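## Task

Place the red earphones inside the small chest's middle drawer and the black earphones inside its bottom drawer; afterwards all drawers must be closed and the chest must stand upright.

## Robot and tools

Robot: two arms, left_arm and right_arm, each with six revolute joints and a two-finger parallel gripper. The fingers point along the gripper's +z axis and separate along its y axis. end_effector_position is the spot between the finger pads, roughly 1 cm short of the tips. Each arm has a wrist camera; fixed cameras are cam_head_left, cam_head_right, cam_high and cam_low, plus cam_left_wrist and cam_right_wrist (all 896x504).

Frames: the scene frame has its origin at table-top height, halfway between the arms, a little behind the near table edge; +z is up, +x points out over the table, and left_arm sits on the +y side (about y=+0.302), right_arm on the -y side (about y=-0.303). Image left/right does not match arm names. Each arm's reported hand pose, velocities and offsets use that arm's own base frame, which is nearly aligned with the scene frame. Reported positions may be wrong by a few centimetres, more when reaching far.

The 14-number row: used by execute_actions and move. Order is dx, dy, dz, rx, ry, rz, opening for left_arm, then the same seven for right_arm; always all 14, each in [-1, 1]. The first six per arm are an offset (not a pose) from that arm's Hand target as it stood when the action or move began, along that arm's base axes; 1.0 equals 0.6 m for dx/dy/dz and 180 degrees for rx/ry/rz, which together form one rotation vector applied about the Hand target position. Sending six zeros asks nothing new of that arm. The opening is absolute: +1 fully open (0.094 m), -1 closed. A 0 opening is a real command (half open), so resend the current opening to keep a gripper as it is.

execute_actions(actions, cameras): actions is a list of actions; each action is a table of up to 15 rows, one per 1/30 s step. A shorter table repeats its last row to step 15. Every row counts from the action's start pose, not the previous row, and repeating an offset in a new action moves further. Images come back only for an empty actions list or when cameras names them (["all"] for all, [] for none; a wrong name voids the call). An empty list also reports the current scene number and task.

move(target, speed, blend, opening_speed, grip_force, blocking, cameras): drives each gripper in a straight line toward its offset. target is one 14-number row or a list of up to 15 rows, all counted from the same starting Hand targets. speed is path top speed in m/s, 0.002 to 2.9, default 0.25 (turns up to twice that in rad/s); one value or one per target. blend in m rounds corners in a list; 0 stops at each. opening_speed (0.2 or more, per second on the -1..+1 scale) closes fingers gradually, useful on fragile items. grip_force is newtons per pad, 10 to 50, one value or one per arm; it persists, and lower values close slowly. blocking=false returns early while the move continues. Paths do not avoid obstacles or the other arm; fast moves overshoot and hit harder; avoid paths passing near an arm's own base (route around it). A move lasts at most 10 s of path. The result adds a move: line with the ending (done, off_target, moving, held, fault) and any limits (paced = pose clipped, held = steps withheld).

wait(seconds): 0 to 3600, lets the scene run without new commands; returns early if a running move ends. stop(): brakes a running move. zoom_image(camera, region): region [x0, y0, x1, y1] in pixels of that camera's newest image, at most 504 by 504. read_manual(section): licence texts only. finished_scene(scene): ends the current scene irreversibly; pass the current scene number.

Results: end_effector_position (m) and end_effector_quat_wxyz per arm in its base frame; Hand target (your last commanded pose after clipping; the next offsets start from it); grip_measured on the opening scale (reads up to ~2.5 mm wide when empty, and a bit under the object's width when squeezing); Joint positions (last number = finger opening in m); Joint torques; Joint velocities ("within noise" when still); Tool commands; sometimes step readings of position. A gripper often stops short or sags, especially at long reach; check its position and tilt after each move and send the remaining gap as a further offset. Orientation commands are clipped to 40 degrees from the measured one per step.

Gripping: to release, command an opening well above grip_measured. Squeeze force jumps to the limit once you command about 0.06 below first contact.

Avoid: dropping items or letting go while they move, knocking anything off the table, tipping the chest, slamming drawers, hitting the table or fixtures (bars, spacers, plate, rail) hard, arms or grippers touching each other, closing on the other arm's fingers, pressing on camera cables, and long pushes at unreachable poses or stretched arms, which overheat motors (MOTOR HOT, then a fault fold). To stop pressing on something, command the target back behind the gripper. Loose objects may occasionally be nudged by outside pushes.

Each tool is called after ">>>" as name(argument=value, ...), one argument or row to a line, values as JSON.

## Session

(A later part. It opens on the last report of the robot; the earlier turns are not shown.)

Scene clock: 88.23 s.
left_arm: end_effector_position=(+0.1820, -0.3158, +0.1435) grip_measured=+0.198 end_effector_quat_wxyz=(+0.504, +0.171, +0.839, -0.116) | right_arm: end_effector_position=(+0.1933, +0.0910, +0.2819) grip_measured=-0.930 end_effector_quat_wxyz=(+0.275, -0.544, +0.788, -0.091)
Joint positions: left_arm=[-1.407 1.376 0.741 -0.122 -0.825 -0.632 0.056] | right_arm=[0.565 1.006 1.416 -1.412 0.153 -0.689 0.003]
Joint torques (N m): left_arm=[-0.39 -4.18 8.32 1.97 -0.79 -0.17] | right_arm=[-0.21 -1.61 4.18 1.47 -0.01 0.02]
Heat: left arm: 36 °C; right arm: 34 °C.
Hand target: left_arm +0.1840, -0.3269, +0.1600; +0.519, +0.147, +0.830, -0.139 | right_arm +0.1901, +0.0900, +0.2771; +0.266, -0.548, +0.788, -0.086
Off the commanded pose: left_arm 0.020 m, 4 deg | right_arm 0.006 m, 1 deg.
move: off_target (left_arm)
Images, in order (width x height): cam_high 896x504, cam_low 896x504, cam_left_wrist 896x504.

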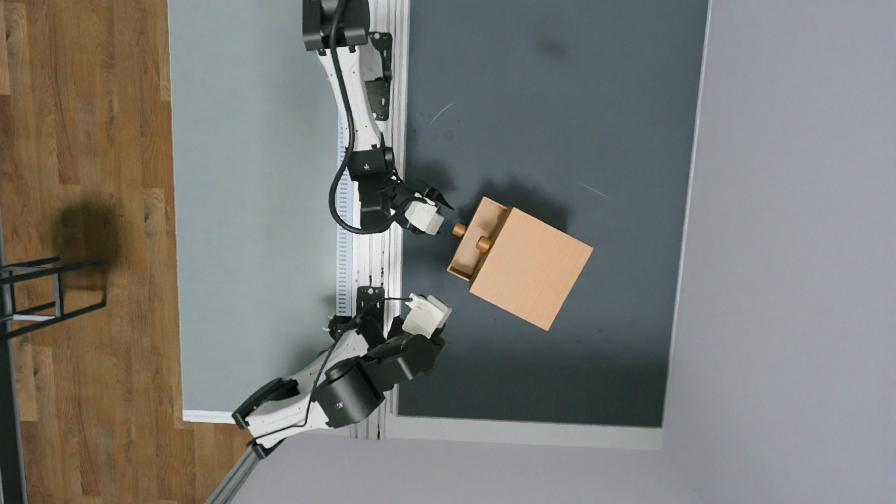

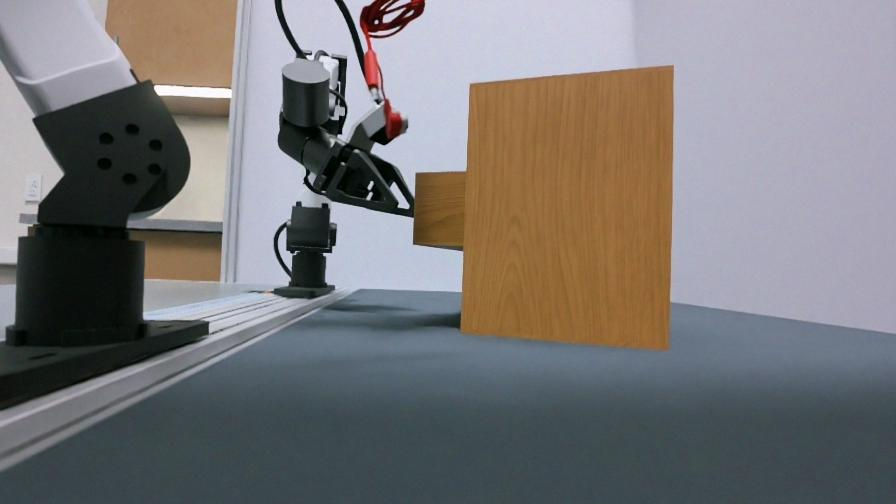

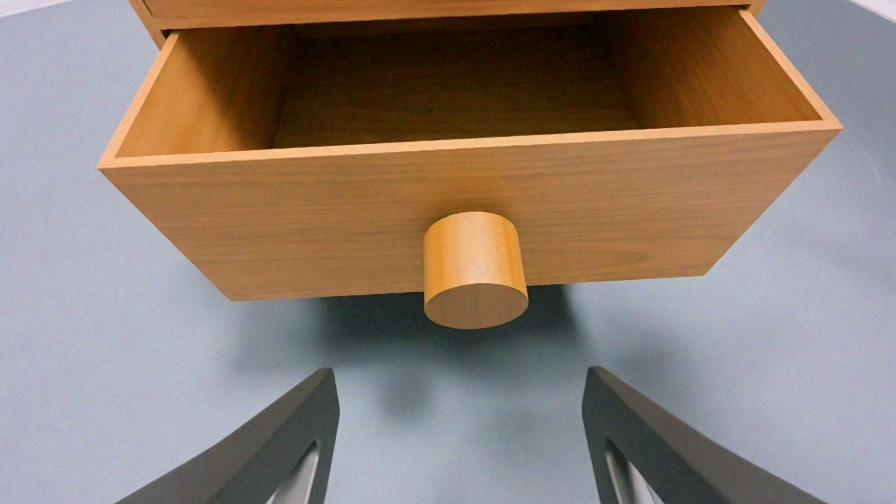

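>>> move(
  target=[
    [0.072, -0.0395, -0.0103, 0, 0, 0, 0.2, 0, 0, 0, 0, 0, 0, -1.0],
    [0.072, -0.0395, -0.0103, 0, 0, 0, -0.8, 0, 0, 0, 0, 0, 0, -1.0],
    [-0.0224, 0.0025, -0.0103, 0, 0, 0, -0.8, 0, 0, 0, 0, 0, 0, -1.0],
  ],
  speed=[0.2, 0.2, 0.15],
  opening_speed=1.6,
  cameras=["cam_left_wrist", "cam_high"],
)

Scene clock: 92.40 s.
left_arm: end_effector_position=(+0.1739, -0.3208, +0.1364) grip_measured=-0.432 end_effector_quat_wxyz=(+0.503, +0.160, +0.841, -0.114) | right_arm: end_effector_position=(+0.1933, +0.0910, +0.2819) grip_measured=-0.930 end_effector_quat_wxyz=(+0.274, -0.544, +0.788, -0.091)
Joint positions: left_arm=[-1.445 1.418 0.755 -0.139 -0.862 -0.7 0.027] | right_arm=[0.565 1.006 1.416 -1.412 0.153 -0.689 0.003]
Joint torques (N m): left_arm=[-1.25 -7.8 5.93 1.88 -0.81 0.05] | right_arm=[-0.2 -1.61 4.18 1.47 -0.01 0.02]
Heat: left arm: 37 °C; right arm: 33 °C.
Hand target: left_arm +0.1705, -0.3256, +0.1539; +0.519, +0.147, +0.830, -0.139 | right_arm +0.1901, +0.0900, +0.2771; +0.266, -0.548, +0.788, -0.086
Off the commanded pose: left_arm 0.018 m, 4 deg | right_arm 0.006 m, 1 deg.
move: off_target (left_arm); target 2's new opening was sent with left_arm's hand 0.023 m and 4 deg from that target
Images, in order (width x height): cam_high 896x504, cam_left_wrist 896x504.

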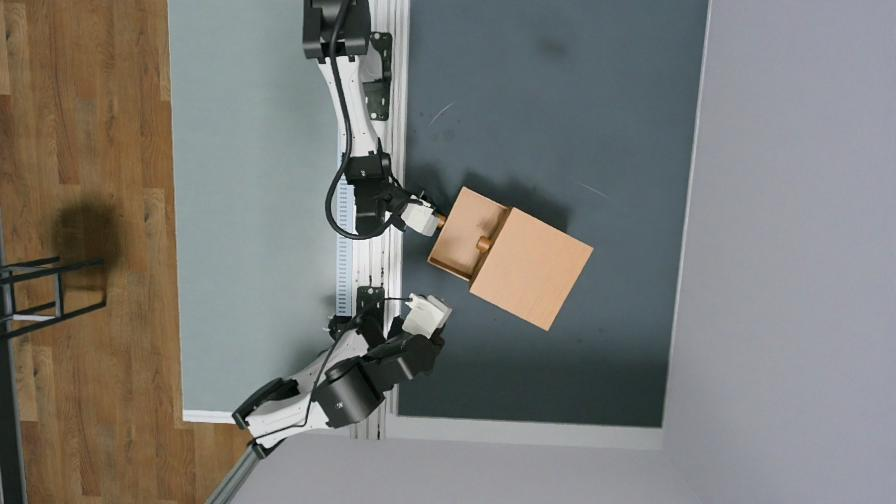

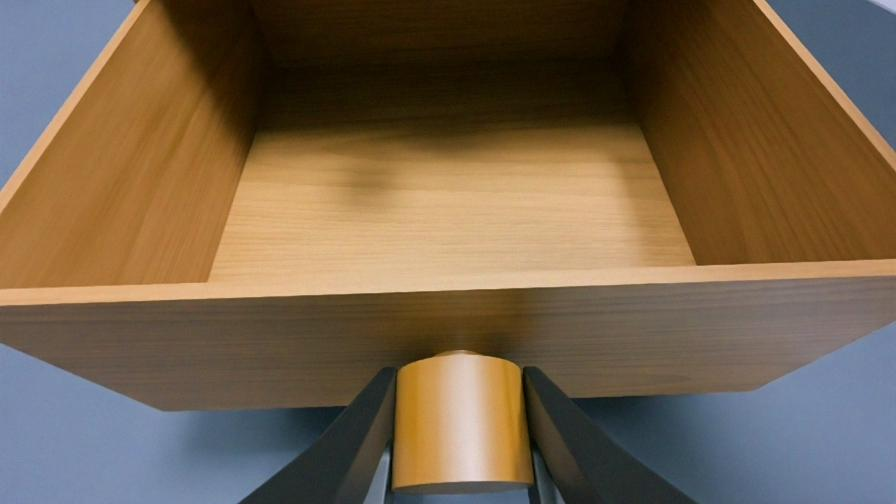

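>>> move(
  target=[
    [0, 0, 0, 0, 0, 0, 0.2, 0, 0, 0, 0, 0, 0, -1.0],
    [-0.0608, 0.0272, 0, 0, 0, 0, 0.2, 0, 0, 0, 0, 0, 0, -1.0],
    [-0.0608, 0.0272, 0.135, 0, 0, 0, 0.2, 0, 0, 0, 0, 0, 0, -1.0],
    [0.291, 0.3678, 0.135, 0, 0, 0, 0.2, 0.0807, 0.2308, 0.0265, 0, 0, 0, -1.0],
    [0.291, 0.3678, 0.135, 0, 0, 0, 0.2, 0.0773, 0.2292, -0.2418, 0, 0, 0, -1.0],
    [0.291, 0.3678, 0.135, 0, 0, 0, 0.2, 0.0773, 0.2292, -0.2418, 0, 0, 0, -0.4],
    [0.291, 0.3678, 0.135, 0, 0, 0, 0.2, 0.0121, 0.2102, -0.1268, 0, 0, 0, -0.4],
    [-0.0608, 0.0272, 0.135, 0, 0, 0, 0.2, 0, 0, 0, 0, 0, 0, -0.4],
  ],
  speed=[0.2, 0.25, 0.3, 0.5, 0.25, 0.2, 0.25, 0.5],
  blend=[0, 0.015, 0.03, 0.02, 0, 0, 0.02, 0],
  opening_speed=1.6,
  cameras=["all"],
)

Scene clock: 102.30 s.
left_arm: end_effector_position=(+0.1334, -0.3032, +0.2183) grip_measured=+0.198 end_effector_quat_wxyz=(+0.508, +0.169, +0.836, -0.122) | right_arm: end_effector_position=(+0.1898, +0.0887, +0.2715) grip_measured=-0.402 end_effector_quat_wxyz=(+0.263, -0.547, +0.790, -0.090)
Joint positions: left_arm=[-1.601 1.265 0.988 -0.635 -0.96 -0.851 0.056] | right_arm=[0.565 0.992 1.376 -1.41 0.154 -0.689 0.028]
Joint torques (N m): left_arm=[-0.23 -3.43 9.28 1.36 -0.93 -0.17] | right_arm=[-0.23 -0.36 7.66 1.4 -0.01 0.02]
Heat: left arm: 37 °C; right arm: 33 °C.
Hand target: left_arm +0.1340, -0.3092, +0.2349; +0.519, +0.148, +0.830, -0.139 | right_arm +0.1900, +0.0900, +0.2771; +0.266, -0.548, +0.788, -0.086
Off the commanded pose: left_arm 0.018 m, 3 deg | right_arm 0.006 m, 1 deg.
move: off_target (left_arm)

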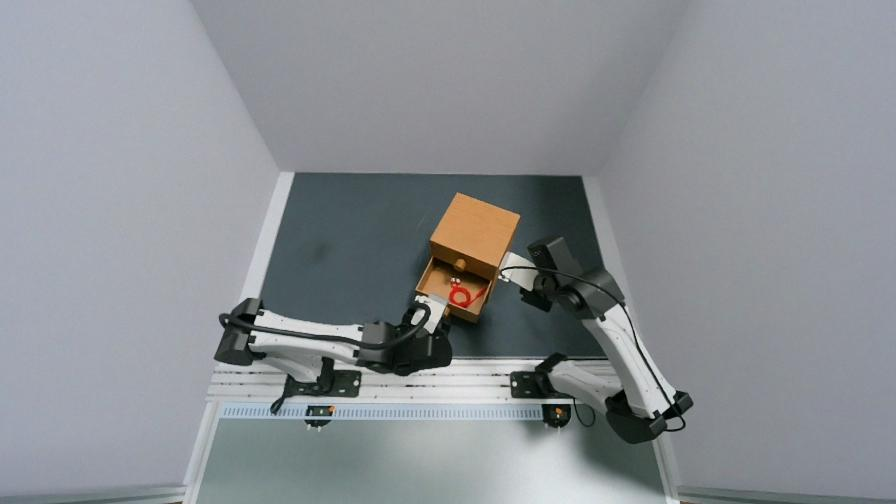

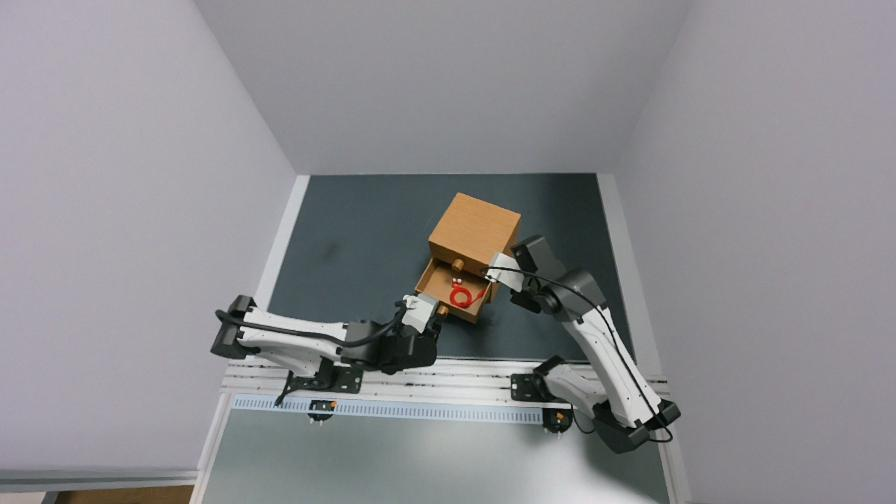

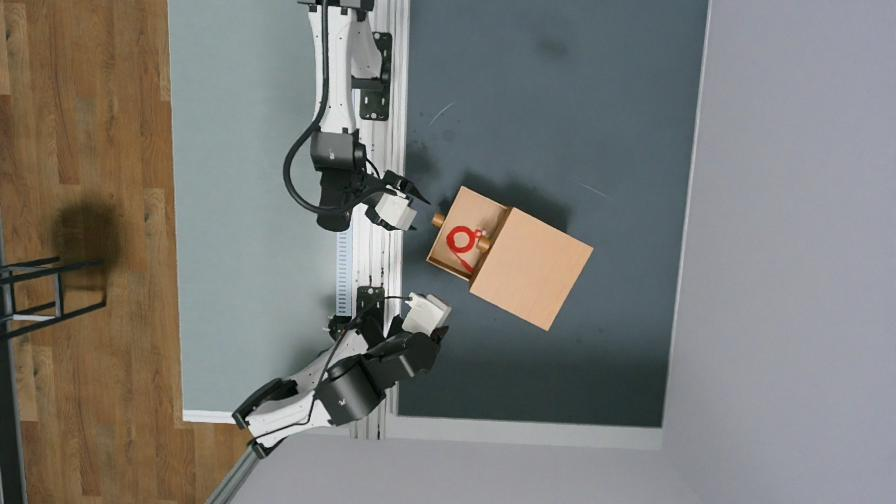

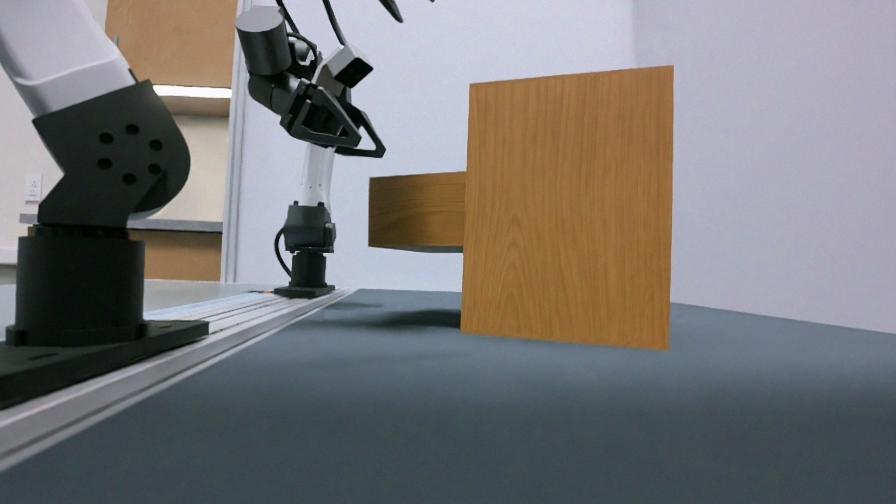

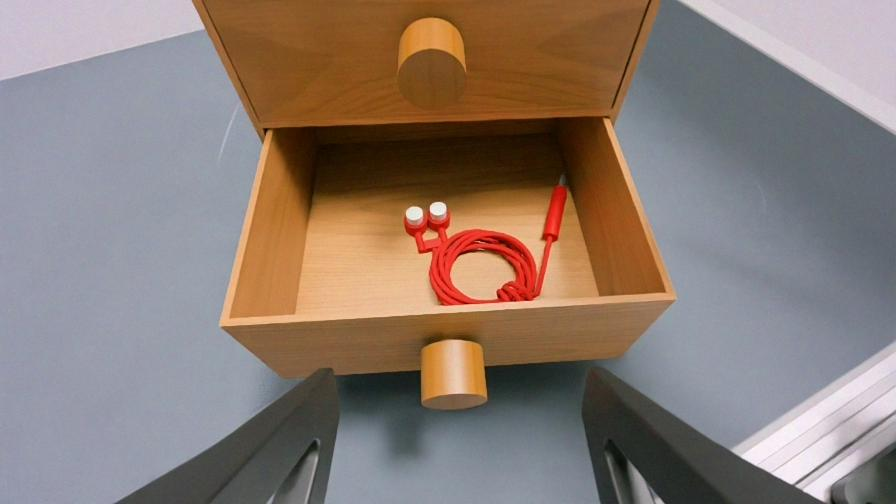

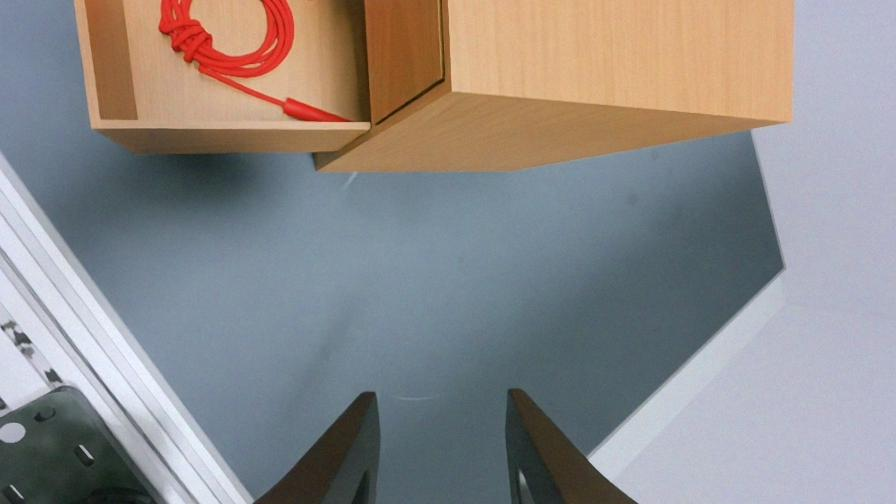

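>>> move(
  target=[
    [0.0243, -0.0177, -0.1365, 0, 0, 0, 0.2, 0, 0, 0, 0, 0, 0, -0.4],
    [0.2147, -0.1023, -0.1348, 0, 0, 0, 0.2, 0, 0, 0, 0, 0, 0, -0.4],
    [0.26, -0.1213, -0.1332, 0, 0, 0, 0.2, 0, 0, 0, 0, 0, 0, -0.4],
    [0.1838, -0.0875, -0.1332, 0, 0, 0, 0.2, 0, 0, 0, 0, 0, 0, -0.4],
  ],
  speed=[0.3, 0.22, 0.1, 0.25],
  blend=[0.01, 0.01, 0, 0],
  cameras=["cam_left_wrist", "cam_high", "cam_low", "cam_head_right"],
)

Scene clock: 105.97 s.
left_arm: end_effector_position=(+0.2467, -0.3630, +0.1428) grip_measured=+0.198 end_effector_quat_wxyz=(+0.506, +0.163, +0.838, -0.125) | right_arm: end_effector_position=(+0.1898, +0.0887, +0.2715) grip_measured=-0.402 end_effector_quat_wxyz=(+0.263, -0.547, +0.790, -0.090)
Joint positions: left_arm=[-1.228 1.61 0.912 0.066 -0.688 -0.485 0.056] | right_arm=[0.565 0.992 1.376 -1.41 0.154 -0.689 0.028]
Joint torques (N m): left_arm=[-0.57 -9.59 4.83 2 -0.65 -0.11] | right_arm=[-0.21 -0.39 7.66 1.4 -0.01 0.02]
Heat: left arm: 37 °C; right arm: 33 °C.
Hand target: left_arm +0.2442, -0.3617, +0.1550; +0.519, +0.147, +0.830, -0.139 | right_arm +0.1900, +0.0900, +0.2771; +0.266, -0.548, +0.788, -0.086
Off the commanded pose: left_arm 0.012 m, 3 deg | right_arm 0.006 m, 1 deg.
move: off_target (left_arm)
Images, in order (width x height): cam_head_right 896x504, cam_high 896x504, cam_low 896x504, cam_left_wrist 896x504.

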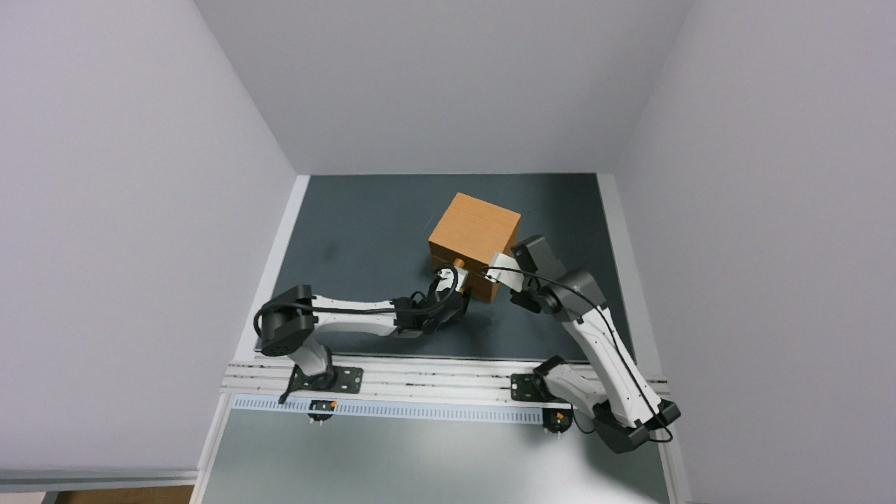

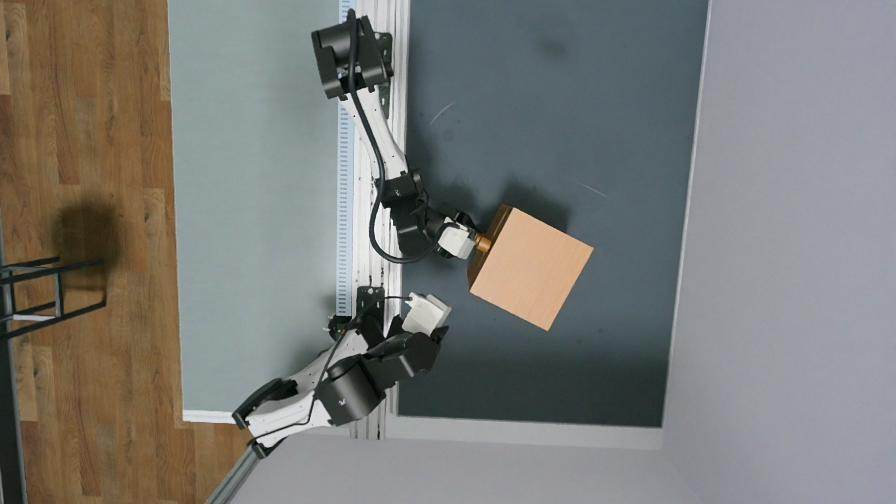

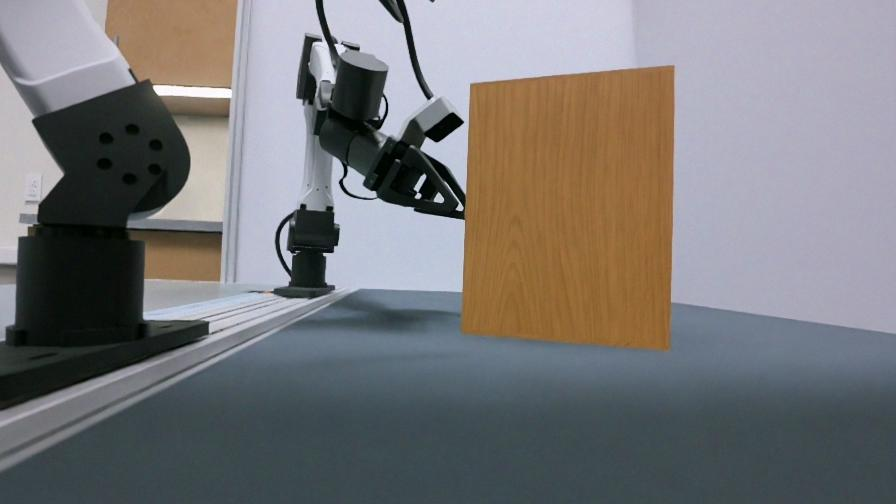

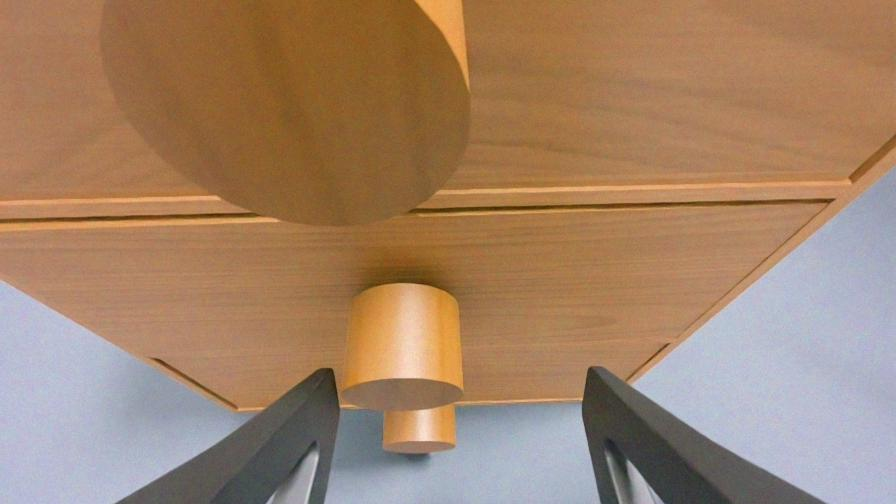

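>>> zoom_image(
  camera="cam_left_wrist",
  region=[440, 120, 896, 420],
)

>>> zoom_image(
  camera="cam_left_wrist",
  region=[0, 160, 460, 440],
)

>>> zoom_image(
  camera="cam_head_right",
  region=[410, 180, 540, 310],
)

Scaled by 1.105 from the camera's image (finer frame: 1280x720).

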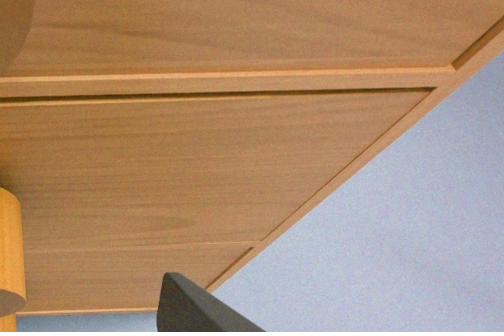

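Scaled by 1.096 from the camera's image (finer frame: 1280x720).

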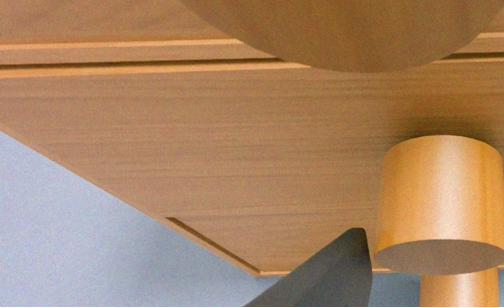

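Scaled by 3.877 from the camera's image (finer frame: 1280x720).

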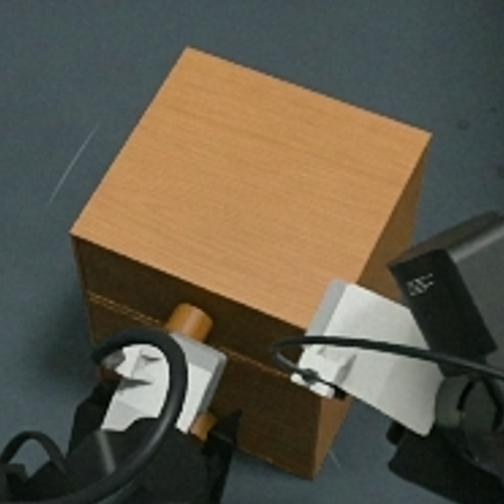

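>>> move(
  target=[
    [0.0092, 0.0208, -0.0067, 0, 0, 0, 0.2, 0, 0, 0, 0, 0, 0, -0.4],
    [0.0625, -0.0028, -0.0067, 0, 0, 0, 0.2, 0, 0, 0, 0, 0, 0, -0.4],
    [0.0975, -0.0185, -0.0067, 0, 0, 0, 0.2, 0, 0, 0, 0, 0, 0, -0.4],
    [-0.0365, 0.0412, 0.0333, 0, 0, 0, 0.2, 0, 0, 0, 0, 0, 0, -0.4],
  ],
  speed=[0.15, 0.2, 0.08, 0.25],
  blend=[0.003, 0.005, 0, 0],
  cameras=["cam_left_wrist", "cam_high", "cam_low"],
)

>>> zoom_image(
  camera="cam_left_wrist",
  region=[392, 0, 896, 400],
)

>>> zoom_image(
  camera="cam_left_wrist",
  region=[0, 0, 460, 400],
)

Scene clock: 111.67 s.
left_arm: end_effector_position=(+0.2247, -0.3398, +0.1665) grip_measured=+0.198 end_effector_quat_wxyz=(+0.510, +0.160, +0.835, -0.129) | right_arm: end_effector_position=(+0.1898, +0.0887, +0.2715) grip_measured=-0.402 end_effector_quat_wxyz=(+0.263, -0.547, +0.790, -0.090)
Joint positions: left_arm=[-1.274 1.458 0.864 -0.046 -0.725 -0.518 0.056] | right_arm=[0.565 0.992 1.376 -1.41 0.154 -0.689 0.028]
Joint torques (N m): left_arm=[-0.53 -8.09 5.09 1.8 -0.64 -0.16] | right_arm=[-0.18 -0.38 7.66 1.4 -0.01 0.02]
Heat: left arm: 37 °C; right arm: 33 °C.
Hand target: left_arm +0.2224, -0.3369, +0.1749; +0.519, +0.147, +0.830, -0.139 | right_arm +0.1900, +0.0900, +0.2771; +0.266, -0.548, +0.788, -0.086
Off the commanded pose: left_arm 0.009 m, 2 deg | right_arm 0.006 m, 1 deg.
move: done
Images, in order (width x height): cam_high 896x504, cam_low 896x504, cam_left_wrist 896x504.

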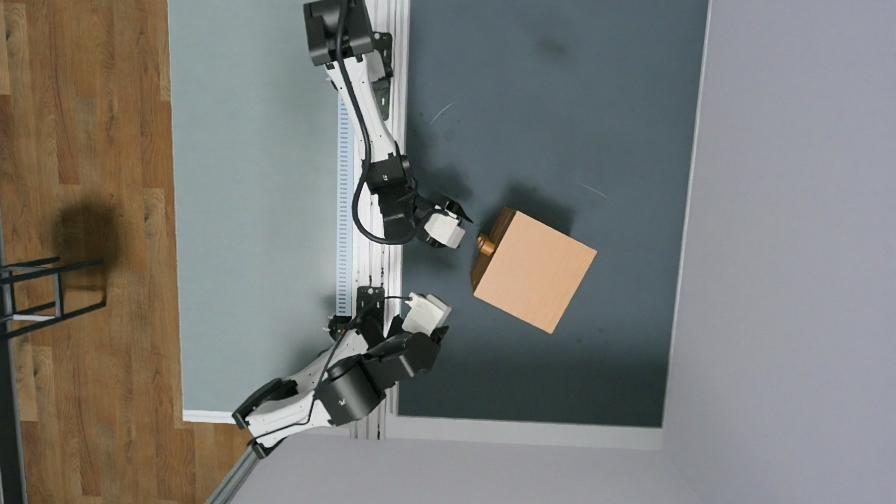

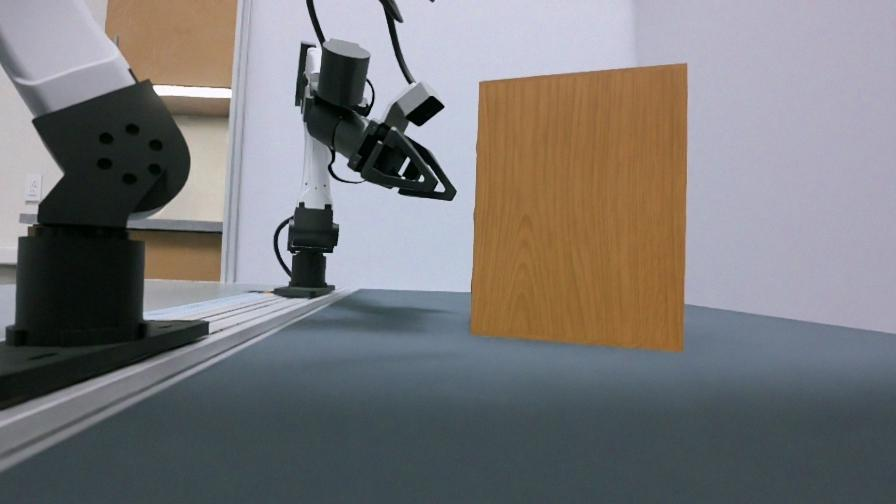

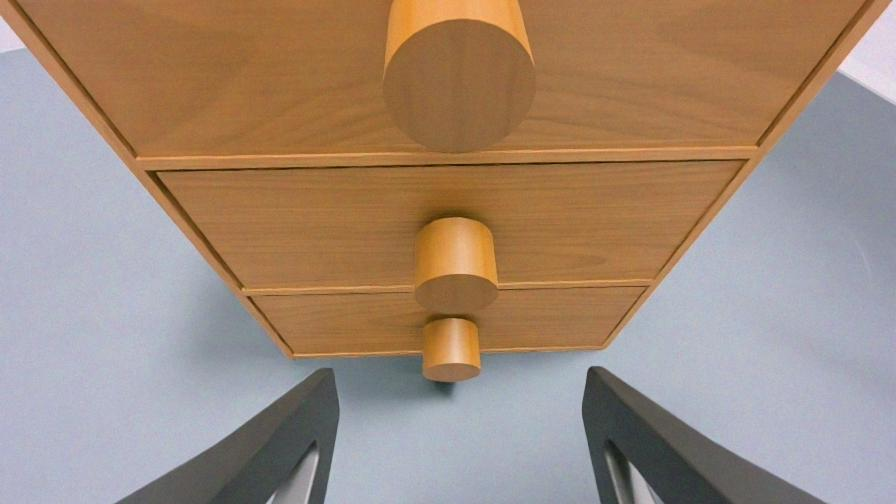

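Scaled by 1.000.

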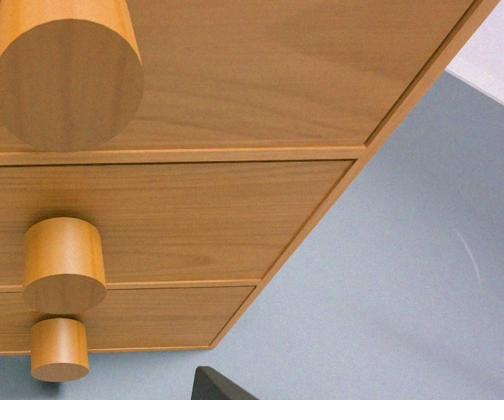

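Scaled by 1.096 from the camera's image (finer frame: 1280x720).

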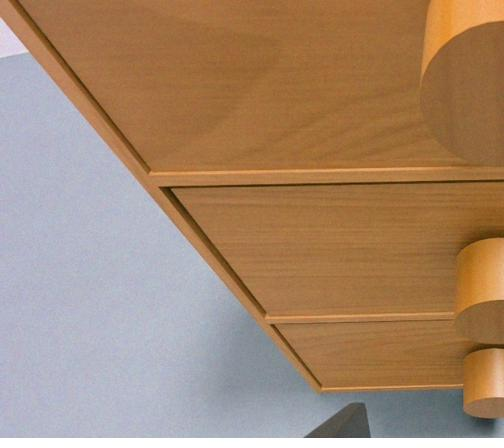

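>>> finished_scene(
  scene=1,
)

The scene is finished: the task was done.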